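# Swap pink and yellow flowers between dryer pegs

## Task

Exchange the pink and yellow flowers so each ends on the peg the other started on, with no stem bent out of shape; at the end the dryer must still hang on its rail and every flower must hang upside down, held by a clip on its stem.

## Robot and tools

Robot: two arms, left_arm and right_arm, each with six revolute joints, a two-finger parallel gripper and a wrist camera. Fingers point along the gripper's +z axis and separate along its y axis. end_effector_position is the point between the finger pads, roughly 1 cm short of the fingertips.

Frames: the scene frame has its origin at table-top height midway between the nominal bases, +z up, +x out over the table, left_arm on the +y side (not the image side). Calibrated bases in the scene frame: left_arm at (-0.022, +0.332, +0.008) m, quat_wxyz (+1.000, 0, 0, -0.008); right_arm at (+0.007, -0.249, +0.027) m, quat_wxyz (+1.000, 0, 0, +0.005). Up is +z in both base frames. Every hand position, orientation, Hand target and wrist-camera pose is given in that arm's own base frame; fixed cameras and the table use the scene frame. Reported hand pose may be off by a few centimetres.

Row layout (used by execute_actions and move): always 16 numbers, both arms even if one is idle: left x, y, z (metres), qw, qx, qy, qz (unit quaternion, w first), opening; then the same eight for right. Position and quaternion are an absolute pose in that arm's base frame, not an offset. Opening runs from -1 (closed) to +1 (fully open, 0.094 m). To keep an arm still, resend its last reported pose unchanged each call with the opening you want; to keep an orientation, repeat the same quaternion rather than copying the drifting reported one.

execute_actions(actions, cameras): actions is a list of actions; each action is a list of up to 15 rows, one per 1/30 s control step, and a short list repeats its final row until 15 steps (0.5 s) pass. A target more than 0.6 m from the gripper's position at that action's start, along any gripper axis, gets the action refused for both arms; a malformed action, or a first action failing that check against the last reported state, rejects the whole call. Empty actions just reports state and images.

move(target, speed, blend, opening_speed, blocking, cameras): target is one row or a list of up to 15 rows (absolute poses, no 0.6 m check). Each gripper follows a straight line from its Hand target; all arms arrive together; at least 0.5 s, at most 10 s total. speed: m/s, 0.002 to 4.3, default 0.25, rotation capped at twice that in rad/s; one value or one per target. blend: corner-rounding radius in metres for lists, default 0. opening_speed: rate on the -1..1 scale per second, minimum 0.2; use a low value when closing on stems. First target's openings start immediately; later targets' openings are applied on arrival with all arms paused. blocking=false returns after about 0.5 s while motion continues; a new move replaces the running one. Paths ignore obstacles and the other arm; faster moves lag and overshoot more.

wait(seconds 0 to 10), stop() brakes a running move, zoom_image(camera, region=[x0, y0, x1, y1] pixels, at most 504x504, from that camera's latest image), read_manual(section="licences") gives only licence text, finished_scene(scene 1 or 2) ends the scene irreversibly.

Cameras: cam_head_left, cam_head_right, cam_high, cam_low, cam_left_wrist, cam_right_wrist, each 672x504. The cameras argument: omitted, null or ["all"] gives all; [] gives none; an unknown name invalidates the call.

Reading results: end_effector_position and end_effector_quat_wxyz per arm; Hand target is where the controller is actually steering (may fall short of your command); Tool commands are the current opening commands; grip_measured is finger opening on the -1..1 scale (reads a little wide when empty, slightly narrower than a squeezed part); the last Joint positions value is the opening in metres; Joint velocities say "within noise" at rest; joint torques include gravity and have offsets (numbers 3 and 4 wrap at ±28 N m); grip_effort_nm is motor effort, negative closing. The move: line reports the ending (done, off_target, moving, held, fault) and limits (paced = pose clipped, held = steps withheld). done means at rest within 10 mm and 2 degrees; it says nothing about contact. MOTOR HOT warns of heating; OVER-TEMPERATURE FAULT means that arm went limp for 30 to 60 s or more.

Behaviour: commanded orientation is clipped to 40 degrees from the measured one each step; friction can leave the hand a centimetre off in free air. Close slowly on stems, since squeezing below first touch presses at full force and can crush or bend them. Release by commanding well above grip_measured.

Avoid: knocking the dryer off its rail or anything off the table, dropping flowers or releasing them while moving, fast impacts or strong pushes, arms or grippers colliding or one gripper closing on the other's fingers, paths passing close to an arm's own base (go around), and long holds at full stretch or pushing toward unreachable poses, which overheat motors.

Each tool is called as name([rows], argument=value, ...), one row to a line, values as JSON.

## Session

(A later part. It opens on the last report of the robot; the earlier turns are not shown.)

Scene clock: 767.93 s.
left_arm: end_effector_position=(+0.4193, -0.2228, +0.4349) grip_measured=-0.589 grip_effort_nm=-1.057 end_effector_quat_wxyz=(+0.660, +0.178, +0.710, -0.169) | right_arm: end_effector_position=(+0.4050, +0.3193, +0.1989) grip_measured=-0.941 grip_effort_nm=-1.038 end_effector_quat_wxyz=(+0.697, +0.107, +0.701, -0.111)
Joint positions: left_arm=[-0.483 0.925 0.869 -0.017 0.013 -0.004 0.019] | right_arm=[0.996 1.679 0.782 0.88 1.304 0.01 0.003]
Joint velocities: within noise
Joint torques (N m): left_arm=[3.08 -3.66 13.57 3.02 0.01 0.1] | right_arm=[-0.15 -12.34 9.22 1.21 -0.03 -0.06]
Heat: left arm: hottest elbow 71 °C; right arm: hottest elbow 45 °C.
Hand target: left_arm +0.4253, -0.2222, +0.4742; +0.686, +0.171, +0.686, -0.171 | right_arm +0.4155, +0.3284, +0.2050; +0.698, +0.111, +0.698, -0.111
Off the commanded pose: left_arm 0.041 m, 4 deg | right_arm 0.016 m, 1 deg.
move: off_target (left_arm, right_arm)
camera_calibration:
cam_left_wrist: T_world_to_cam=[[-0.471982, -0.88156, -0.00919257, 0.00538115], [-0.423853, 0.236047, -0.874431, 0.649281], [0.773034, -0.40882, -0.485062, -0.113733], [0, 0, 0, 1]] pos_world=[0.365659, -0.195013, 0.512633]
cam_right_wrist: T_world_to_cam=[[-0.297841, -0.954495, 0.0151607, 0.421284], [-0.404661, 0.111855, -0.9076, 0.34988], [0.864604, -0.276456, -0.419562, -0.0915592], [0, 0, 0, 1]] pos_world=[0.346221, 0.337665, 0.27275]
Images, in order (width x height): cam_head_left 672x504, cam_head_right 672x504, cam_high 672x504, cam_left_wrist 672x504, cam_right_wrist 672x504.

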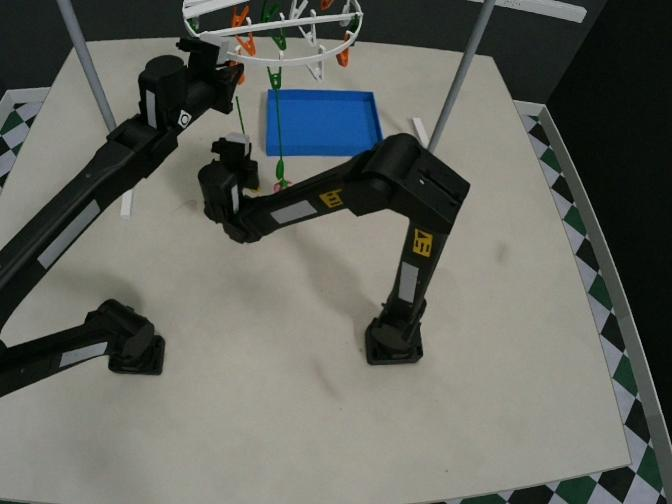

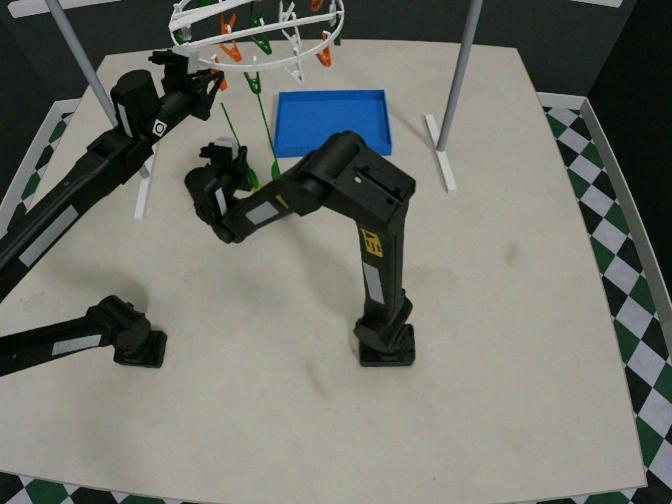

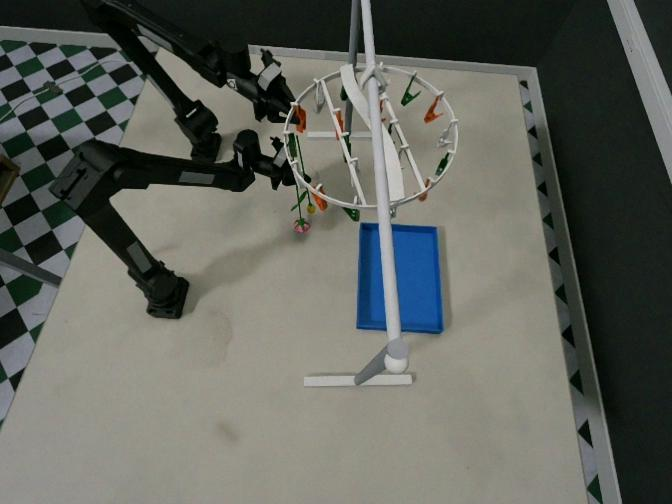

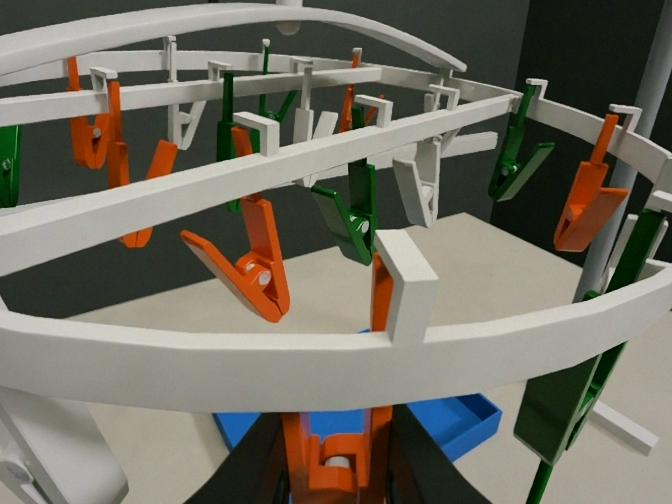

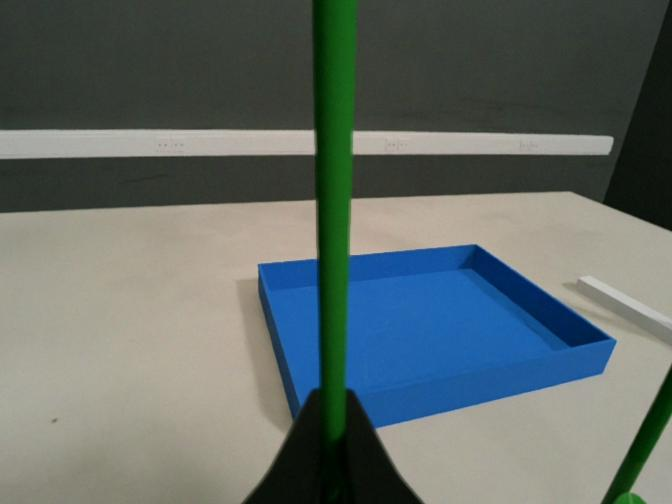

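move(target=[0.428,-0.2235,0.475,0.6861,0.1711,0.6861,-0.1711,-0.75,0.427,0.329,0.215,0.6947,0.1318,0.7015,-0.0892,-0.97], speed=0.08, cameras=["cam_head_left","cam_high","cam_head_right"])

zoom_image(camera="cam_high", region=[260, 80, 340, 220])

zoom_image(camera="cam_head_left", region=[200, 30, 300, 160])

zoom_image(camera="cam_head_right", region=[170, 40, 250, 140])

Scene clock: 777.83 s.
left_arm: end_effector_position=(+0.4193, -0.2228, +0.4349) grip_measured=-0.589 grip_effort_nm=-1.067 end_effector_quat_wxyz=(+0.660, +0.178, +0.710, -0.169) | right_arm: end_effector_position=(+0.4162, +0.3213, +0.1956) grip_measured=-0.941 grip_effort_nm=-1.038 end_effector_quat_wxyz=(+0.688, +0.109, +0.709, -0.107)
Joint positions: left_arm=[-0.483 0.925 0.869 -0.017 0.013 -0.004 0.019] | right_arm=[0.977 1.678 0.81 0.764 1.283 0.098 0.003]
Joint velocities: within noise
Joint torques (N m): left_arm=[3.08 -3.6 13.59 3.03 0.01 0.11] | right_arm=[-0.15 -15.38 9.51 1.2 0.03 0.2]
Heat: left arm: hottest elbow 73 °C; right arm: hottest elbow 44 °C.
Hand target: left_arm +0.4253, -0.2222, +0.4742; +0.686, +0.171, +0.686, -0.171 | right_arm +0.4262, +0.3282, +0.2153; +0.695, +0.132, +0.701, -0.089
Off the commanded pose: left_arm 0.041 m, 4 deg | right_arm 0.024 m, 4 deg.
move: off_target (left_arm, right_arm)
Images, in order (width x height): cam_head_left 672x504, cam_head_right 672x504, cam_high 672x504.

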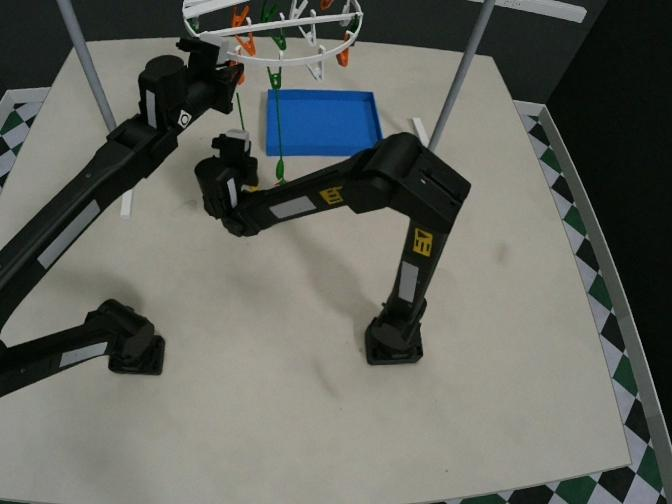

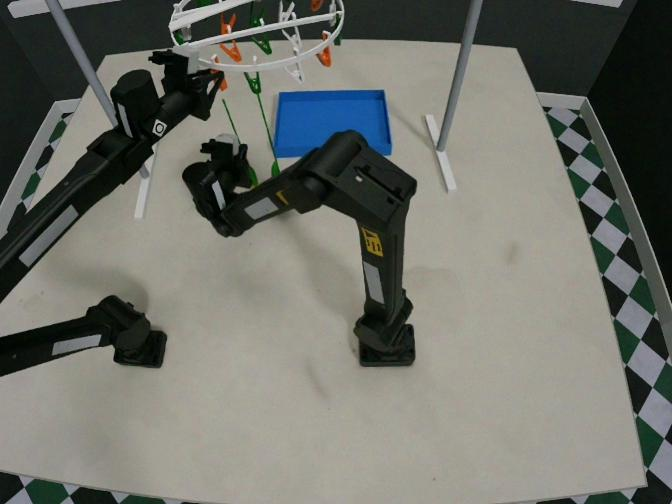

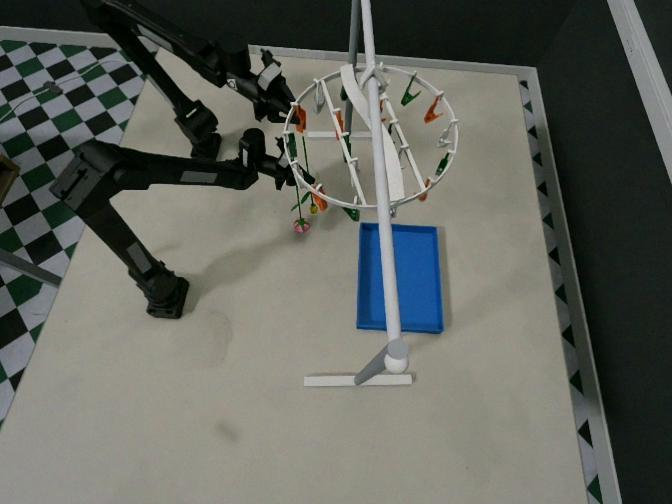

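Scaled by 3.600 from the camera's 672x504 image, which has a finer 960x720 frame.

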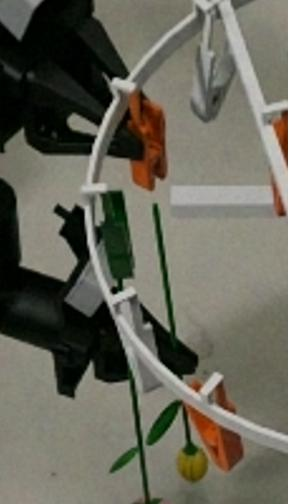

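Scaled by 3.877 from the camera's 672x504 image, which has a finer 960x720 frame.

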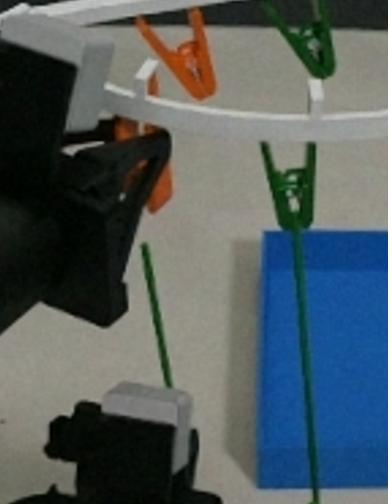

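Scaled by 5.040 from the camera's 672x504 image, which has a finer 960x720 frame.

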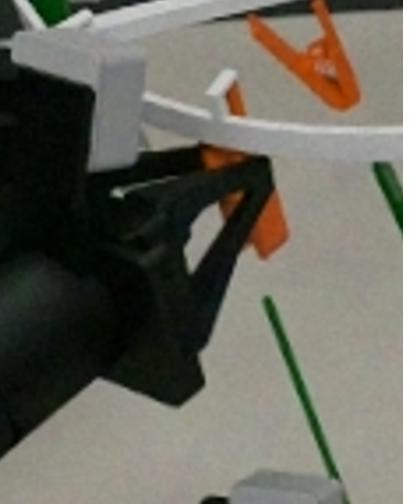

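move(target=[0.428,-0.2235,0.475,0.6861,0.1711,0.6861,-0.1711,-0.75,0.427,0.326,0.237,0.6947,0.1318,0.7015,-0.0892,-0.97], speed=0.08, cameras=["cam_head_left","cam_high","cam_head_right"])

zoom_image(camera="cam_high", region=[260, 80, 340, 220])

zoom_image(camera="cam_head_left", region=[200, 30, 300, 160])

zoom_image(camera="cam_head_right", region=[170, 40, 250, 140])

Scene clock: 783.30 s.
left_arm: end_effector_position=(+0.4193, -0.2228, +0.4349) grip_measured=-0.589 grip_effort_nm=-1.067 end_effector_quat_wxyz=(+0.660, +0.178, +0.710, -0.169) | right_arm: end_effector_position=(+0.4161, +0.3192, +0.2186) grip_measured=-0.941 grip_effort_nm=-1.028 end_effector_quat_wxyz=(+0.689, +0.110, +0.709, -0.105)
Joint positions: left_arm=[-0.483 0.925 0.869 -0.017 0.013 -0.004 0.019] | right_arm=[0.975 1.621 0.821 0.698 1.279 0.1 0.003]
Joint velocities: within noise
Joint torques (N m): left_arm=[3.02 -3.6 13.59 3.03 0.02 0.11] | right_arm=[-0.32 -14.74 9.96 1.28 0.02 0.19]
Heat: left arm: hottest elbow 74 °C; right arm: hottest elbow 44 °C.
Hand target: left_arm +0.4253, -0.2222, +0.4742; +0.686, +0.171, +0.686, -0.171 | right_arm +0.4262, +0.3253, +0.2373; +0.695, +0.132, +0.701, -0.089
Off the commanded pose: left_arm 0.041 m, 4 deg | right_arm 0.022 m, 3 deg.
move: off_target (left_arm, right_arm)
Images, in order (width x height): cam_head_left 672x504, cam_head_right 672x504, cam_high 672x504.

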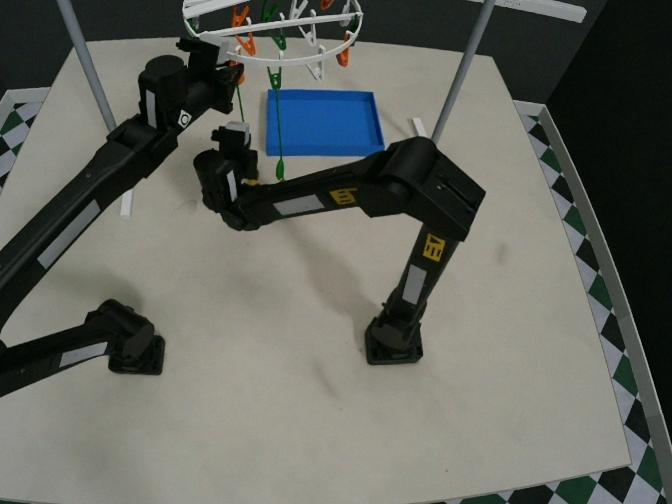

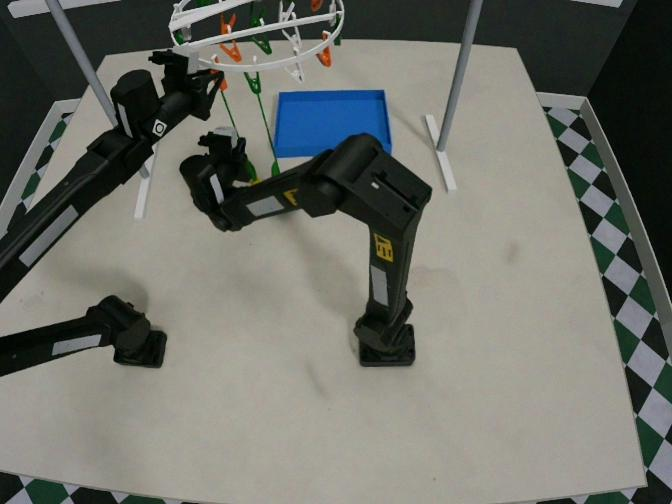

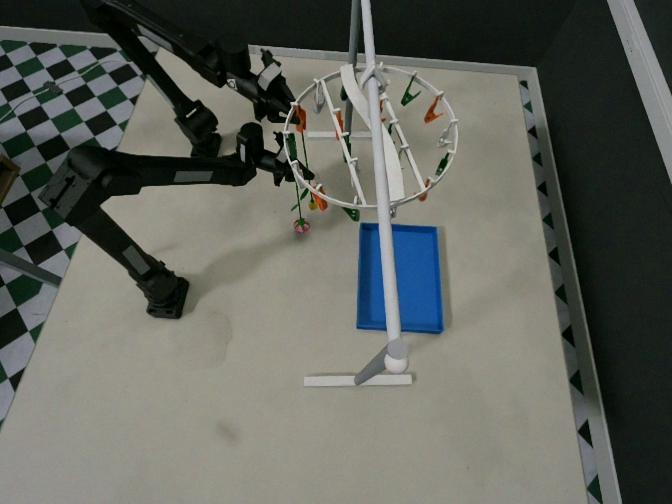

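Scaled by 3.600 from the camera's 672x504 image, which has a finer 960x720 frame.

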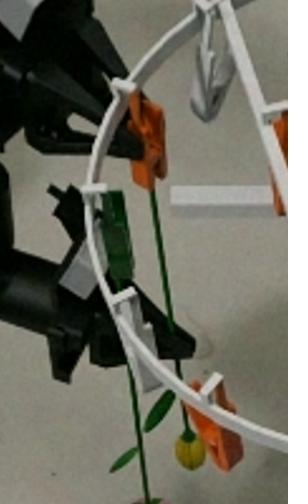

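Scaled by 3.877 from the camera's 672x504 image, which has a finer 960x720 frame.

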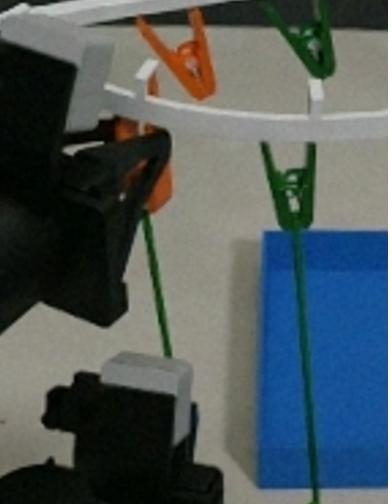

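Scaled by 5.040 from the camera's 672x504 image, which has a finer 960x720 frame.

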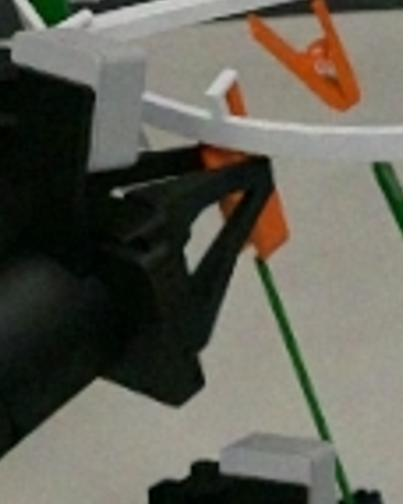

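move(target=[0.428,-0.2235,0.475,0.6861,0.1711,0.6861,-0.1711,-0.75,0.427,0.325,0.262,0.6947,0.1318,0.7015,-0.0892,-0.97], speed=0.06, cameras=["cam_head_left","cam_high","cam_head_right","cam_left_wrist"])

zoom_image(camera="cam_high", region=[260, 80, 340, 220])

zoom_image(camera="cam_head_left", region=[200, 30, 300, 160])

zoom_image(camera="cam_head_right", region=[170, 40, 250, 140])

zoom_image(camera="cam_left_wrist", region=[220, 300, 480, 504])

Scene clock: 790.07 s.
left_arm: end_effector_position=(+0.4193, -0.2228, +0.4349) grip_measured=-0.589 grip_effort_nm=-1.067 end_effector_quat_wxyz=(+0.660, +0.178, +0.710, -0.169) | right_arm: end_effector_position=(+0.4162, +0.3184, +0.2422) grip_measured=-0.941 grip_effort_nm=-1.033 end_effector_quat_wxyz=(+0.689, +0.110, +0.709, -0.105)
Joint positions: left_arm=[-0.483 0.925 0.869 -0.017 0.013 -0.004 0.019] | right_arm=[0.973 1.569 0.841 0.625 1.278 0.101 0.003]
Joint velocities: within noise
Joint torques (N m): left_arm=[3.08 -3.6 13.59 3.02 0.02 0.11] | right_arm=[-0.21 -13.98 10.56 1.31 0.02 0.18]
Heat: left arm: hottest elbow 75 °C; right arm: hottest elbow 44 °C.
Hand target: left_arm +0.4253, -0.2222, +0.4742; +0.686, +0.171, +0.686, -0.171 | right_arm +0.4262, +0.3242, +0.2620; +0.695, +0.132, +0.701, -0.089
Off the commanded pose: left_arm 0.041 m, 4 deg | right_arm 0.024 m, 3 deg.
move: off_target (left_arm, right_arm)
camera_calibration:
cam_left_wrist: T_world_to_cam=[[-0.471982, -0.88156, -0.00919257, 0.00538115], [-0.423853, 0.236047, -0.874431, 0.649281], [0.773034, -0.40882, -0.485062, -0.113733], [0, 0, 0, 1]] pos_world=[0.365659, -0.195013, 0.512633]
Images, in order (width x height): cam_head_left 672x504, cam_head_right 672x504, cam_high 672x504, cam_left_wrist 672x504.

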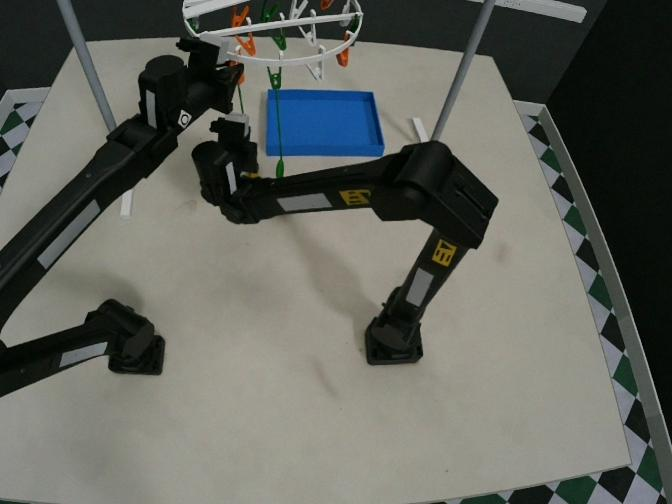

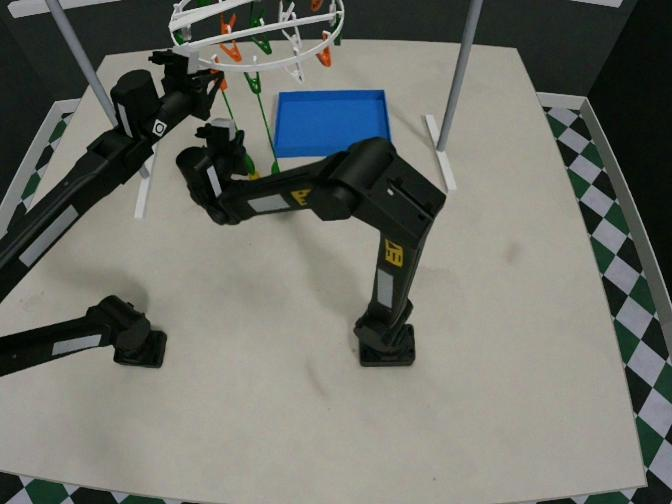

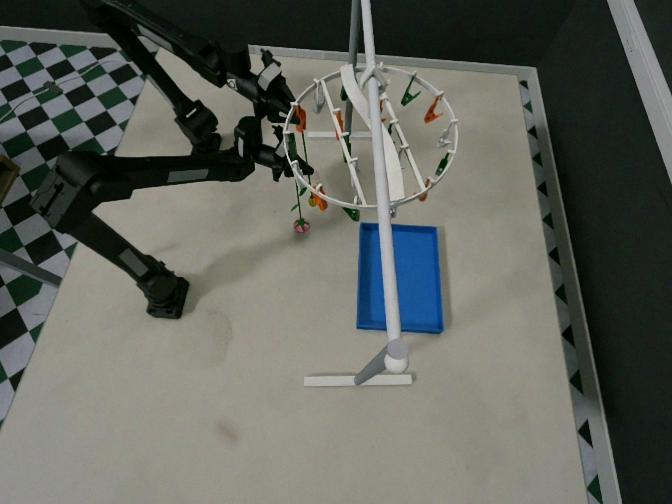

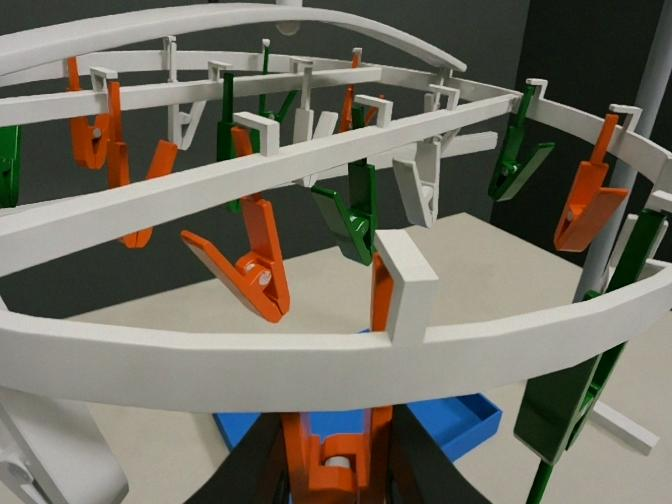

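Scaled by 3.600 from the camera's 672x504 image, which has a finer 960x720 frame.

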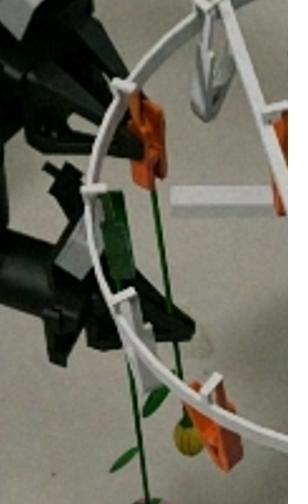

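Scaled by 3.877 from the camera's 672x504 image, which has a finer 960x720 frame.

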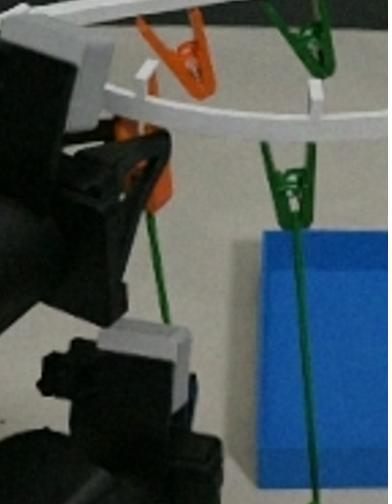

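Scaled by 5.040 from the camera's 672x504 image, which has a finer 960x720 frame.

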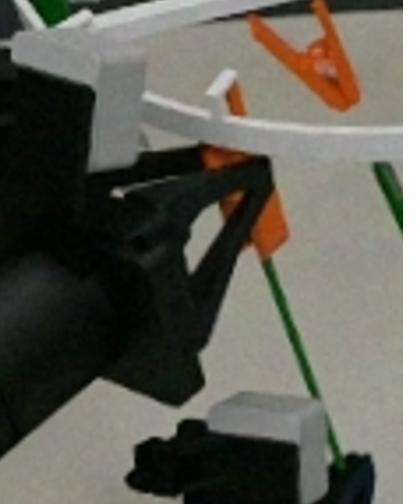

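Scaled by 1.938 from the camera's 672x504 image, which has a finer 960x720 frame.

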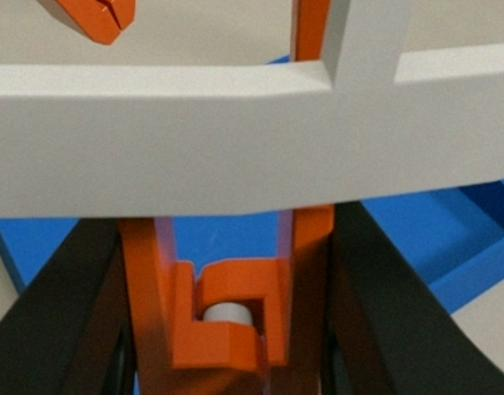

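move([
  [0.428,-0.2235,0.475,0.6861,0.1711,0.6861,-0.1711,0.25,0.427,0.325,0.262,0.6947,0.1318,0.7015,-0.0892,-0.97],
  [0.335,-0.173,0.475,0.6861,0.1711,0.6861,-0.1711,0.25,0.427,0.325,0.262,0.6947,0.1318,0.7015,-0.0892,-0.97],
], speed=0.1, opening_speed=0.6, cameras=["cam_head_left","cam_left_wrist"])

zoom_image(camera="cam_left_wrist", region=[200, 200, 500, 430])

zoom_image(camera="cam_head_left", region=[200, 30, 300, 160])

Scene clock: 796.30 s.
left_arm: end_effector_position=(+0.3350, -0.1770, +0.4744) grip_measured=+0.248 grip_effort_nm=0.051 end_effector_quat_wxyz=(+0.686, +0.172, +0.685, -0.175) | right_arm: end_effector_position=(+0.4163, +0.3185, +0.2443) grip_measured=-0.941 grip_effort_nm=-1.028 end_effector_quat_wxyz=(+0.689, +0.111, +0.708, -0.104)
Joint positions: left_arm=[-0.475 0.632 0.802 -0.168 0.021 -0.004 0.059] | right_arm=[0.973 1.566 0.843 0.624 1.278 0.101 0.003]
Joint velocities: within noise
Joint torques (N m): left_arm=[3.25 -1.38 9.25 1.78 0.14 0.1] | right_arm=[-0.15 -13.57 10.43 1.28 0.03 0.18]
Heat: left arm: hottest elbow 75 °C; right arm: hottest elbow 45 °C.
Hand target: left_arm +0.3349, -0.1730, +0.4751; +0.686, +0.171, +0.686, -0.171 | right_arm +0.4262, +0.3243, +0.2621; +0.695, +0.132, +0.701, -0.089
Off the commanded pose: left_arm 0.004 m, 1 deg | right_arm 0.022 m, 3 deg.
move: off_target (right_arm)
camera_calibration:
cam_left_wrist: T_world_to_cam=[[-0.471637, -0.881737, -0.0099047, 0.00662461], [-0.36471, 0.205284, -0.90821, 0.628045], [0.802835, -0.424733, -0.418398, -0.0551498], [0, 0, 0, 1]] pos_world=[0.276455, -0.14651, 0.547388]
Images, in order (width x height): cam_head_left 672x504, cam_left_wrist 672x504.

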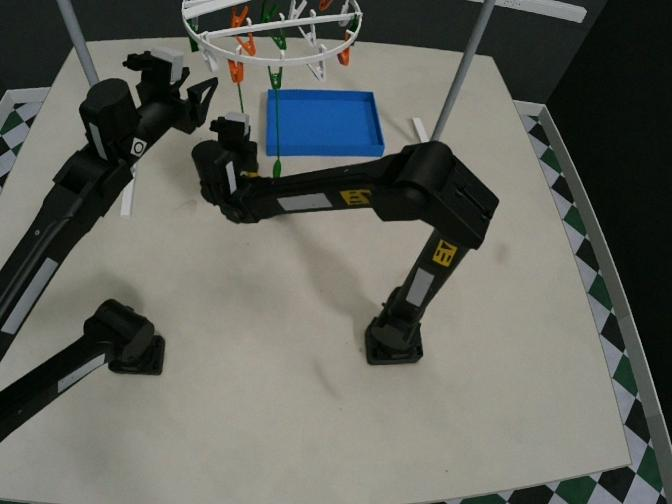

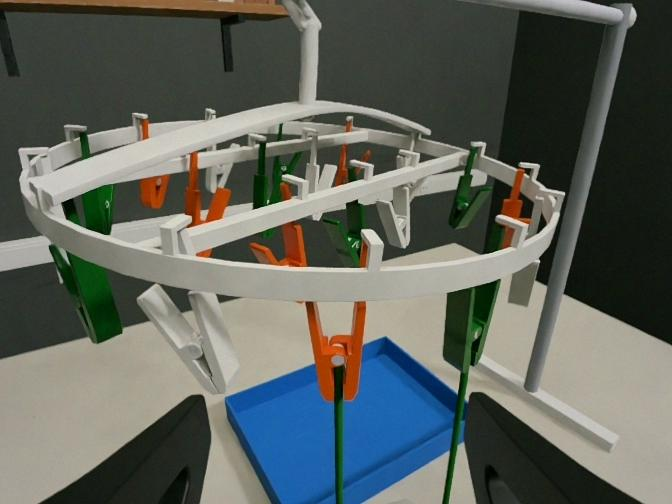

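Scaled by 1.680 from the camera's 672x504 image, which has a finer 960x720 frame.

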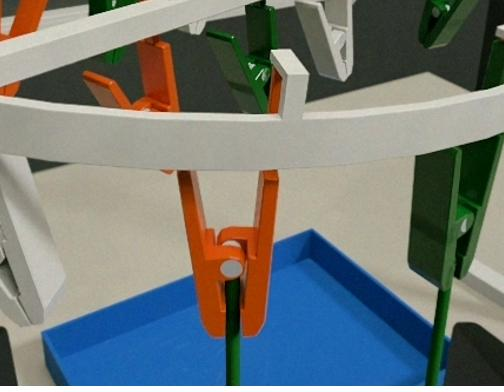

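Scaled by 3.877 from the camera's 672x504 image, which has a finer 960x720 frame.

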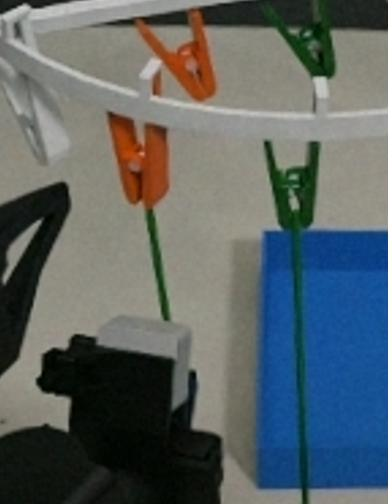

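move([
  [0.335,-0.173,0.475,0.6861,0.1711,0.6861,-0.1711,0.25,0.427,0.325,0.262,0.6947,0.1318,0.7015,-0.0892,-0.7],
  [0.28,-0.15,0.475,0.6861,0.1711,0.6861,-0.1711,0.25,0.33,0.3575,0.262,0.6947,0.1318,0.7015,-0.0892,-0.7],
], speed=0.1, opening_speed=0.5, cameras=["cam_head_left","cam_left_wrist","cam_high","cam_right_wrist"])

zoom_image(camera="cam_left_wrist", region=[200, 200, 500, 430])

zoom_image(camera="cam_high", region=[230, 80, 370, 260])

Scene clock: 803.10 s.
left_arm: end_effector_position=(+0.2840, -0.1487, +0.4743) grip_measured=+0.248 grip_effort_nm=0.051 end_effector_quat_wxyz=(+0.687, +0.167, +0.687, -0.170) | right_arm: end_effector_position=(+0.3321, +0.3551, +0.2568) grip_measured=-0.701 grip_effort_nm=0.076 end_effector_quat_wxyz=(+0.696, +0.124, +0.700, -0.099)
Joint positions: left_arm=[-0.481 0.453 0.764 -0.311 0 -0.004 0.059] | right_arm=[1.18 1.526 0.843 0.522 1.496 0.195 0.014]
Joint velocities: within noise
Joint torques (N m): left_arm=[1.85 0.38 8.85 1.73 -0.06 0.11] | right_arm=[0.97 -13.8 7.68 1.1 0.21 0.19]
Heat: left arm: hottest elbow 72 °C; right arm: hottest elbow 45 °C.
Hand target: left_arm +0.2801, -0.1499, +0.4750; +0.686, +0.171, +0.686, -0.171 | right_arm +0.3300, +0.3574, +0.2619; +0.697, +0.131, +0.699, -0.089
Off the commanded pose: left_arm 0.004 m, 1 deg | right_arm 0.006 m, 1 deg.
move: done
camera_calibration:
cam_left_wrist: T_world_to_cam=[[-0.457831, -0.888985, -0.00982271, 0.00236537], [-0.369761, 0.200453, -0.907246, 0.603887], [0.808497, -0.411733, -0.420485, -0.00096177], [0, 0, 0, 1]] pos_world=[0.225154, -0.119344, 0.547493]
cam_right_wrist: T_world_to_cam=[[-0.306272, -0.9516, -0.0255718, 0.445086], [-0.398581, 0.152585, -0.904351, 0.35155], [0.864483, -0.266785, -0.426022, 0.00396718], [0, 0, 0, 1]] pos_world=[0.273009, 0.370961, 0.330997]
Images, in order (width x height): cam_head_left 672x504, cam_high 672x504, cam_left_wrist 672x504, cam_right_wrist 672x504.

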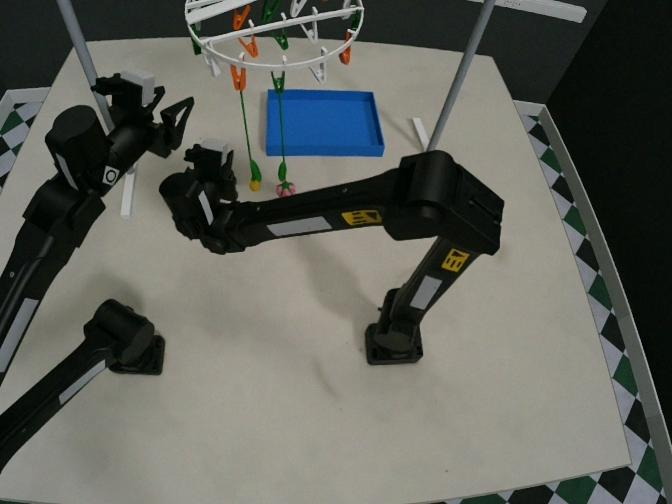

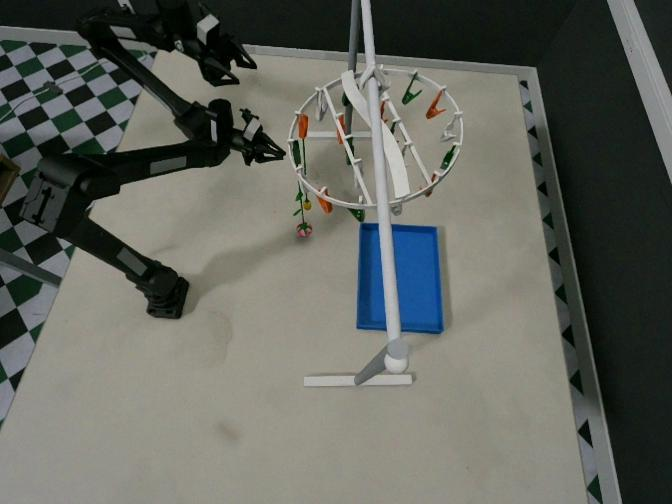

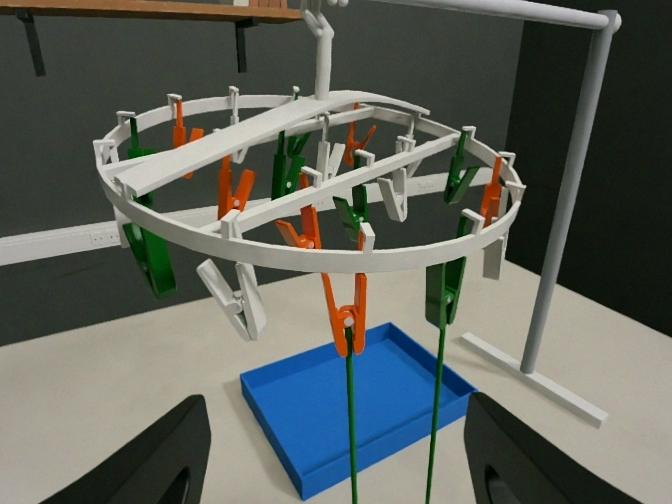

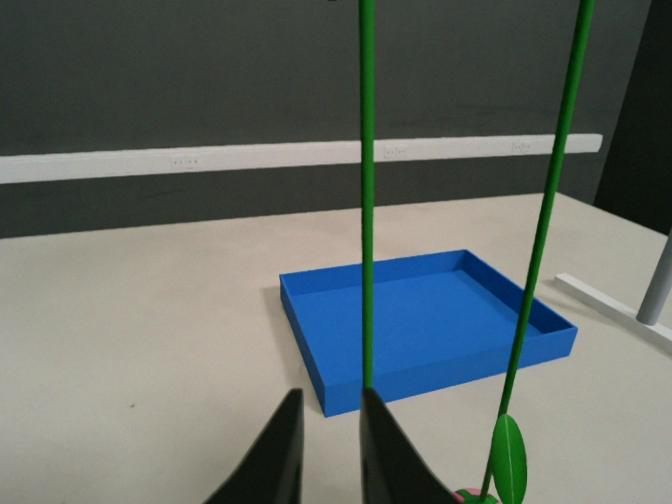

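Scaled by 1.680 from the camera's 672x504 image, which has a finer 960x720 frame.

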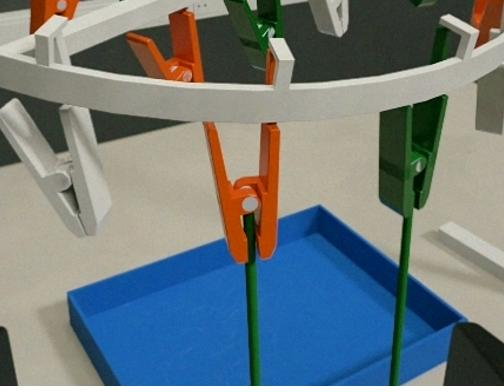

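Scaled by 2.800 from the camera's 672x504 image, which has a finer 960x720 frame.

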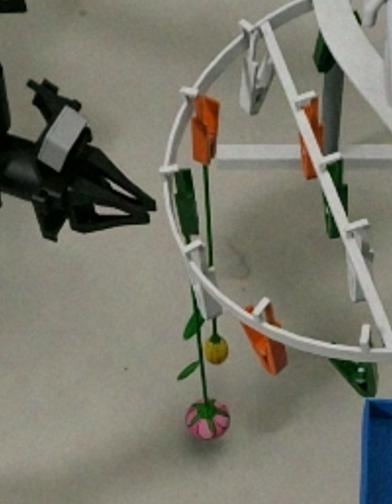

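move([
  [0.26,-0.09,0.475,0.6861,0.1711,0.6861,-0.1711,-0.2,0.28,0.34,0.28,0.7044,0.0616,0.7044,-0.0616,-0.7],
  [0.26,-0.09,0.45,0.6861,0.1711,0.6861,-0.1711,-0.2,0.28,0.26,0.44,0.7068,-0.0185,0.7068,0.0185,0.3],
], speed=0.15, blend=0.03, cameras=["cam_right_wrist","cam_high","cam_head_left"])

zoom_image(camera="cam_right_wrist", region=[100, 150, 600, 500])

Scene clock: 816.23 s.
left_arm: end_effector_position=(+0.2629, -0.0926, +0.4412) grip_measured=-0.198 grip_effort_nm=-0.115 end_effector_quat_wxyz=(+0.673, +0.170, +0.698, -0.177) | right_arm: end_effector_position=(+0.2753, +0.2591, +0.4079) grip_measured=+0.298 grip_effort_nm=0.066 end_effector_quat_wxyz=(+0.699, -0.044, +0.714, -0.001)
Joint positions: left_arm=[-0.092 0.311 0.681 -0.405 0.403 -0.004 0.038] | right_arm=[1.177 0.828 0.723 0.054 1.116 -0.019 0.061]
Joint velocities: within noise
Joint torques (N m): left_arm=[3.25 1.44 8.73 2.97 0.13 0.11] | right_arm=[0.03 -2.37 13.85 1.37 -0.01 0.19]
Heat: left arm: hottest elbow 68 °C; right arm: hottest elbow 44 °C.
Hand target: left_arm +0.2599, -0.0901, +0.4500; +0.686, +0.171, +0.686, -0.171 | right_arm +0.2786, +0.2586, +0.4393; +0.707, -0.019, +0.706, +0.019
Off the commanded pose: left_arm 0.010 m, 2 deg | right_arm 0.032 m, 4 deg.
move: off_target (right_arm); target 2's new opening was sent with right_arm's hand 0.032 m and 4 deg from that target
camera_calibration:
cam_right_wrist: T_world_to_cam=[[0.0673125, -0.995062, 0.0729389, 0.208416], [-0.43059, -0.0949186, -0.897542, 0.550437], [0.900034, 0.0290091, -0.434853, 0.00889022], [0, 0, 0, 1]] pos_world=[0.214982, 0.259376, 0.482705]
Images, in order (width x height): cam_head_left 672x504, cam_high 672x504, cam_right_wrist 672x504.

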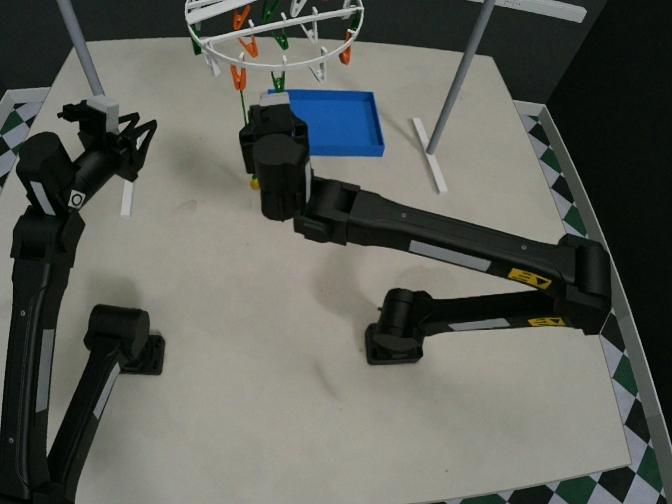

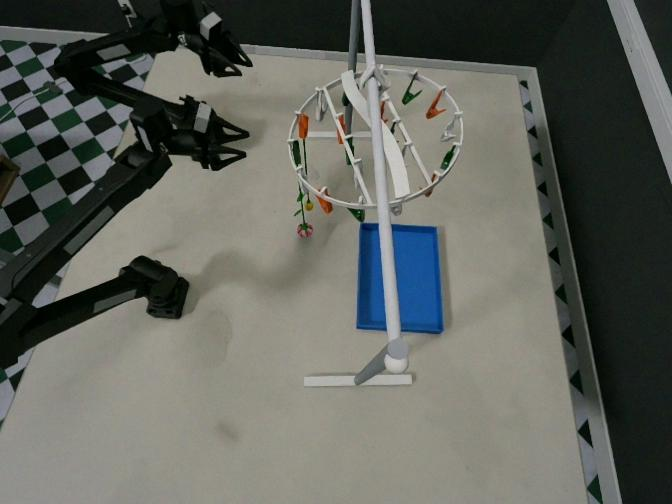

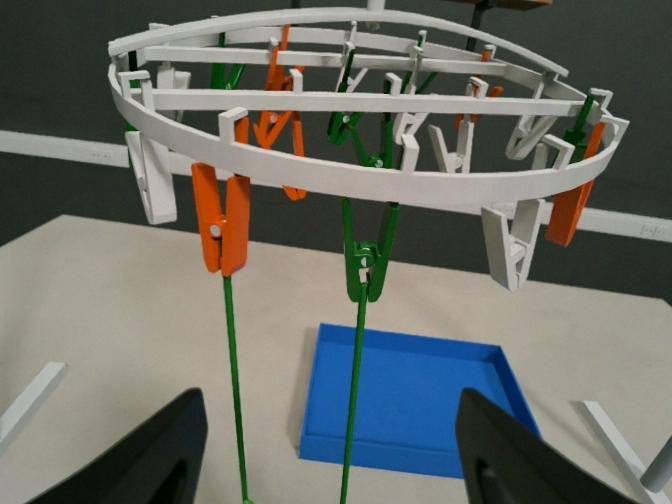

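Scaled by 1.008 from the camera's 672x504 image, which has a finer 960x720 frame.

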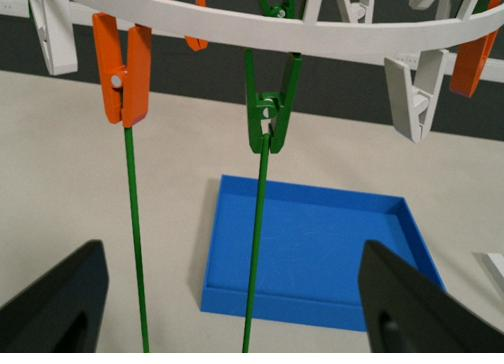

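move([
  [0.26,-0.09,0.45,0.6861,0.1711,0.6861,-0.1711,-0.2,0.36,0.2535,0.452,0.7068,-0.0185,0.7068,0.0185,0.0],
], speed=0.12, cameras=["cam_right_wrist"])

Scene clock: 822.60 s.
left_arm: end_effector_position=(+0.2627, -0.0926, +0.4413) grip_measured=-0.198 grip_effort_nm=-0.115 end_effector_quat_wxyz=(+0.673, +0.170, +0.698, -0.177) | right_arm: end_effector_position=(+0.3520, +0.2504, +0.4184) grip_measured=+0.001 grip_effort_nm=-0.085 end_effector_quat_wxyz=(+0.693, -0.045, +0.720, -0.002)
Joint positions: left_arm=[-0.092 0.311 0.681 -0.405 0.403 -0.004 0.038] | right_arm=[0.928 0.921 0.808 0.053 0.867 -0.018 0.047]
Joint velocities: within noise
Joint torques (N m): left_arm=[3.25 1.44 8.7 2.97 0.13 0.11] | right_arm=[-0.21 -3.14 13.89 2.29 -0.02 0.21]
Heat: left arm: hottest elbow 66 °C; right arm: hottest elbow 47 °C.
Hand target: left_arm +0.2598, -0.0901, +0.4500; +0.686, +0.171, +0.686, -0.171 | right_arm +0.3581, +0.2520, +0.4512; +0.707, -0.019, +0.707, +0.018
Off the commanded pose: left_arm 0.009 m, 2 deg | right_arm 0.035 m, 4 deg.
move: off_target (right_arm)
camera_calibration:
cam_right_wrist: T_world_to_cam=[[0.0681187, -0.994994, 0.0731169, 0.193428], [-0.44597, -0.0959253, -0.889893, 0.594541], [0.892452, 0.0280103, -0.450272, -0.0458426], [0, 0, 0, 1]] pos_world=[0.292884, 0.250775, 0.494293]
Images, in order (width x height): cam_right_wrist 672x504.

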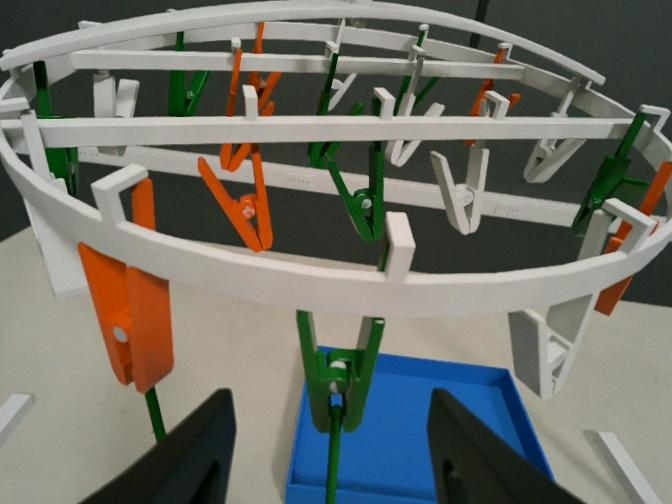

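move([
  [0.26,-0.09,0.45,0.6861,0.1711,0.6861,-0.1711,-0.2,0.394,0.2548,0.452,0.7068,-0.0185,0.7068,0.0185,0.0],
], speed=0.1, cameras=["cam_right_wrist"])

Scene clock: 825.80 s.
left_arm: end_effector_position=(+0.2627, -0.0926, +0.4413) grip_measured=-0.198 grip_effort_nm=-0.115 end_effector_quat_wxyz=(+0.673, +0.170, +0.698, -0.177) | right_arm: end_effector_position=(+0.3850, +0.2519, +0.4169) grip_measured=+0.001 grip_effort_nm=-0.071 end_effector_quat_wxyz=(+0.690, -0.045, +0.722, -0.002)
Joint positions: left_arm=[-0.092 0.311 0.681 -0.405 0.403 -0.004 0.038] | right_arm=[0.848 0.989 0.846 0.077 0.788 -0.017 0.047]
Joint velocities: within noise
Joint torques (N m): left_arm=[3.25 1.44 8.73 2.97 0.13 0.1] | right_arm=[-0.21 -4.78 14.04 2.54 -0.05 0.2]
Heat: left arm: hottest elbow 65 °C; right arm: hottest elbow 48 °C.
Hand target: left_arm +0.2598, -0.0901, +0.4500; +0.686, +0.171, +0.686, -0.171 | right_arm +0.3917, +0.2532, +0.4513; +0.707, -0.019, +0.707, +0.019
Off the commanded pose: left_arm 0.009 m, 2 deg | right_arm 0.036 m, 5 deg.
move: off_target (right_arm)
camera_calibration:
cam_right_wrist: T_world_to_cam=[[0.0684542, -0.995016, 0.0725023, 0.192911], [-0.452267, -0.0957267, -0.88673, 0.609132], [0.889251, 0.02791, -0.456566, -0.0721946], [0, 0, 0, 1]] pos_world=[0.326484, 0.252275, 0.493187]
Images, in order (width x height): cam_right_wrist 672x504.

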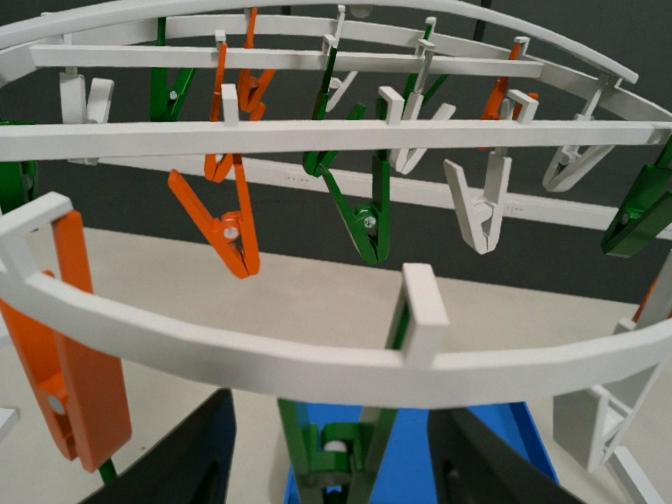

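move([
  [0.25,-0.12,0.27,0.7044,0.0616,0.7044,-0.0616,-0.2,0.4,0.2548,0.452,0.7068,-0.0185,0.7068,0.0185,0.0],
  [0.28,-0.268,0.265,0.7044,0.0616,0.7044,-0.0616,-0.2,0.4,0.2548,0.452,0.7068,-0.0185,0.7068,0.0185,0.0],
], speed=0.13, blend=0.03, cameras=["cam_left_wrist","cam_right_wrist","cam_head_left"])

Scene clock: 832.20 s.
left_arm: end_effector_position=(+0.2741, -0.2537, +0.2406) grip_measured=-0.198 grip_effort_nm=-0.120 end_effector_quat_wxyz=(+0.693, +0.076, +0.715, -0.046) | right_arm: end_effector_position=(+0.3905, +0.2517, +0.4175) grip_measured=+0.001 grip_effort_nm=-0.076 end_effector_quat_wxyz=(+0.691, -0.044, +0.722, -0.001)
Joint positions: left_arm=[-1.132 0.991 0.334 0.596 -0.959 -0.011 0.038] | right_arm=[0.835 0.999 0.853 0.081 0.774 -0.017 0.047]
Joint velocities: within noise
Joint torques (N m): left_arm=[2.32 -1.96 10.96 2.67 -0.08 0.16] | right_arm=[-0.09 -4.6 14.01 2.48 -0.03 0.2]
Heat: left arm: hottest elbow 64 °C; right arm: hottest elbow 50 °C.
Hand target: left_arm +0.2788, -0.2668, +0.2648; +0.704, +0.062, +0.705, -0.062 | right_arm +0.3978, +0.2533, +0.4514; +0.707, -0.019, +0.707, +0.019
Off the commanded pose: left_arm 0.029 m, 3 deg | right_arm 0.036 m, 4 deg.
move: off_target (left_arm, right_arm)
camera_calibration:
cam_left_wrist: T_world_to_cam=[[-0.167232, -0.984515, -0.0525764, -0.191353], [-0.437951, 0.121957, -0.890688, 0.403991], [0.883308, -0.125925, -0.451565, -0.0749577], [0, 0, 0, 1]] pos_world=[0.211139, -0.247098, 0.315921]
cam_right_wrist: T_world_to_cam=[[0.0687979, -0.995141, 0.0704307, 0.19314], [-0.451858, -0.0940243, -0.887121, 0.611704], [0.889433, 0.0292074, -0.456131, -0.0773176], [0, 0, 0, 1]] pos_world=[0.331884, 0.251975, 0.493785]
Images, in order (width x height): cam_head_left 672x504, cam_left_wrist 672x504, cam_right_wrist 672x504.

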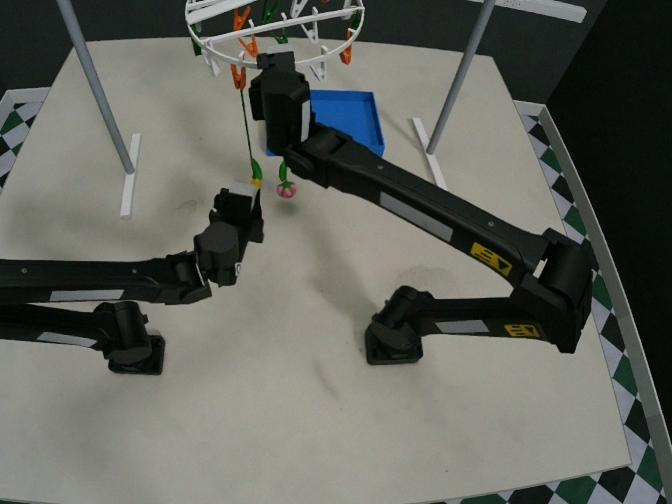

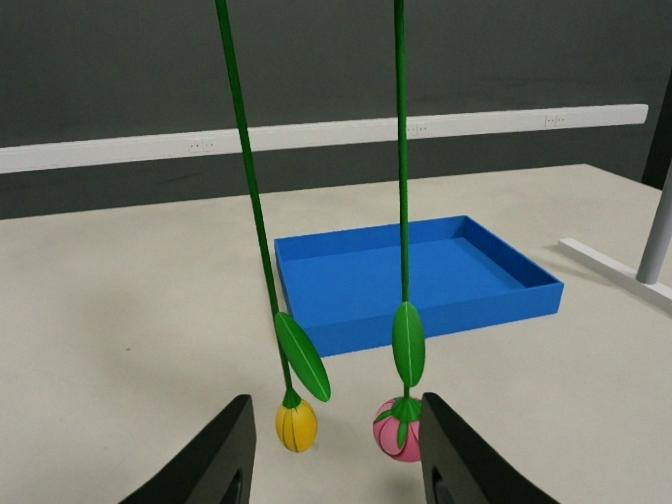

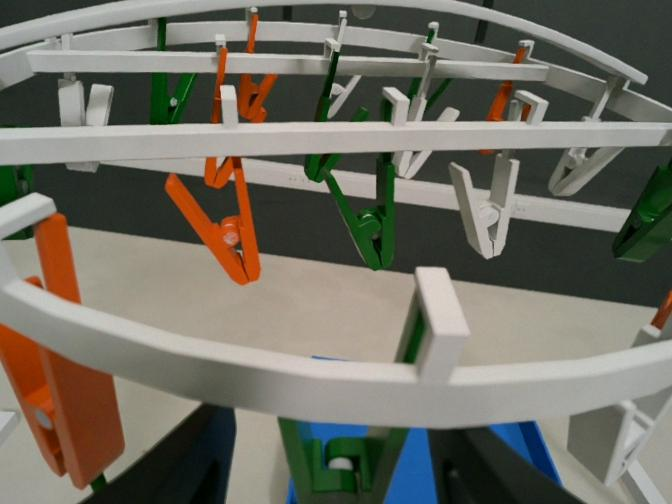

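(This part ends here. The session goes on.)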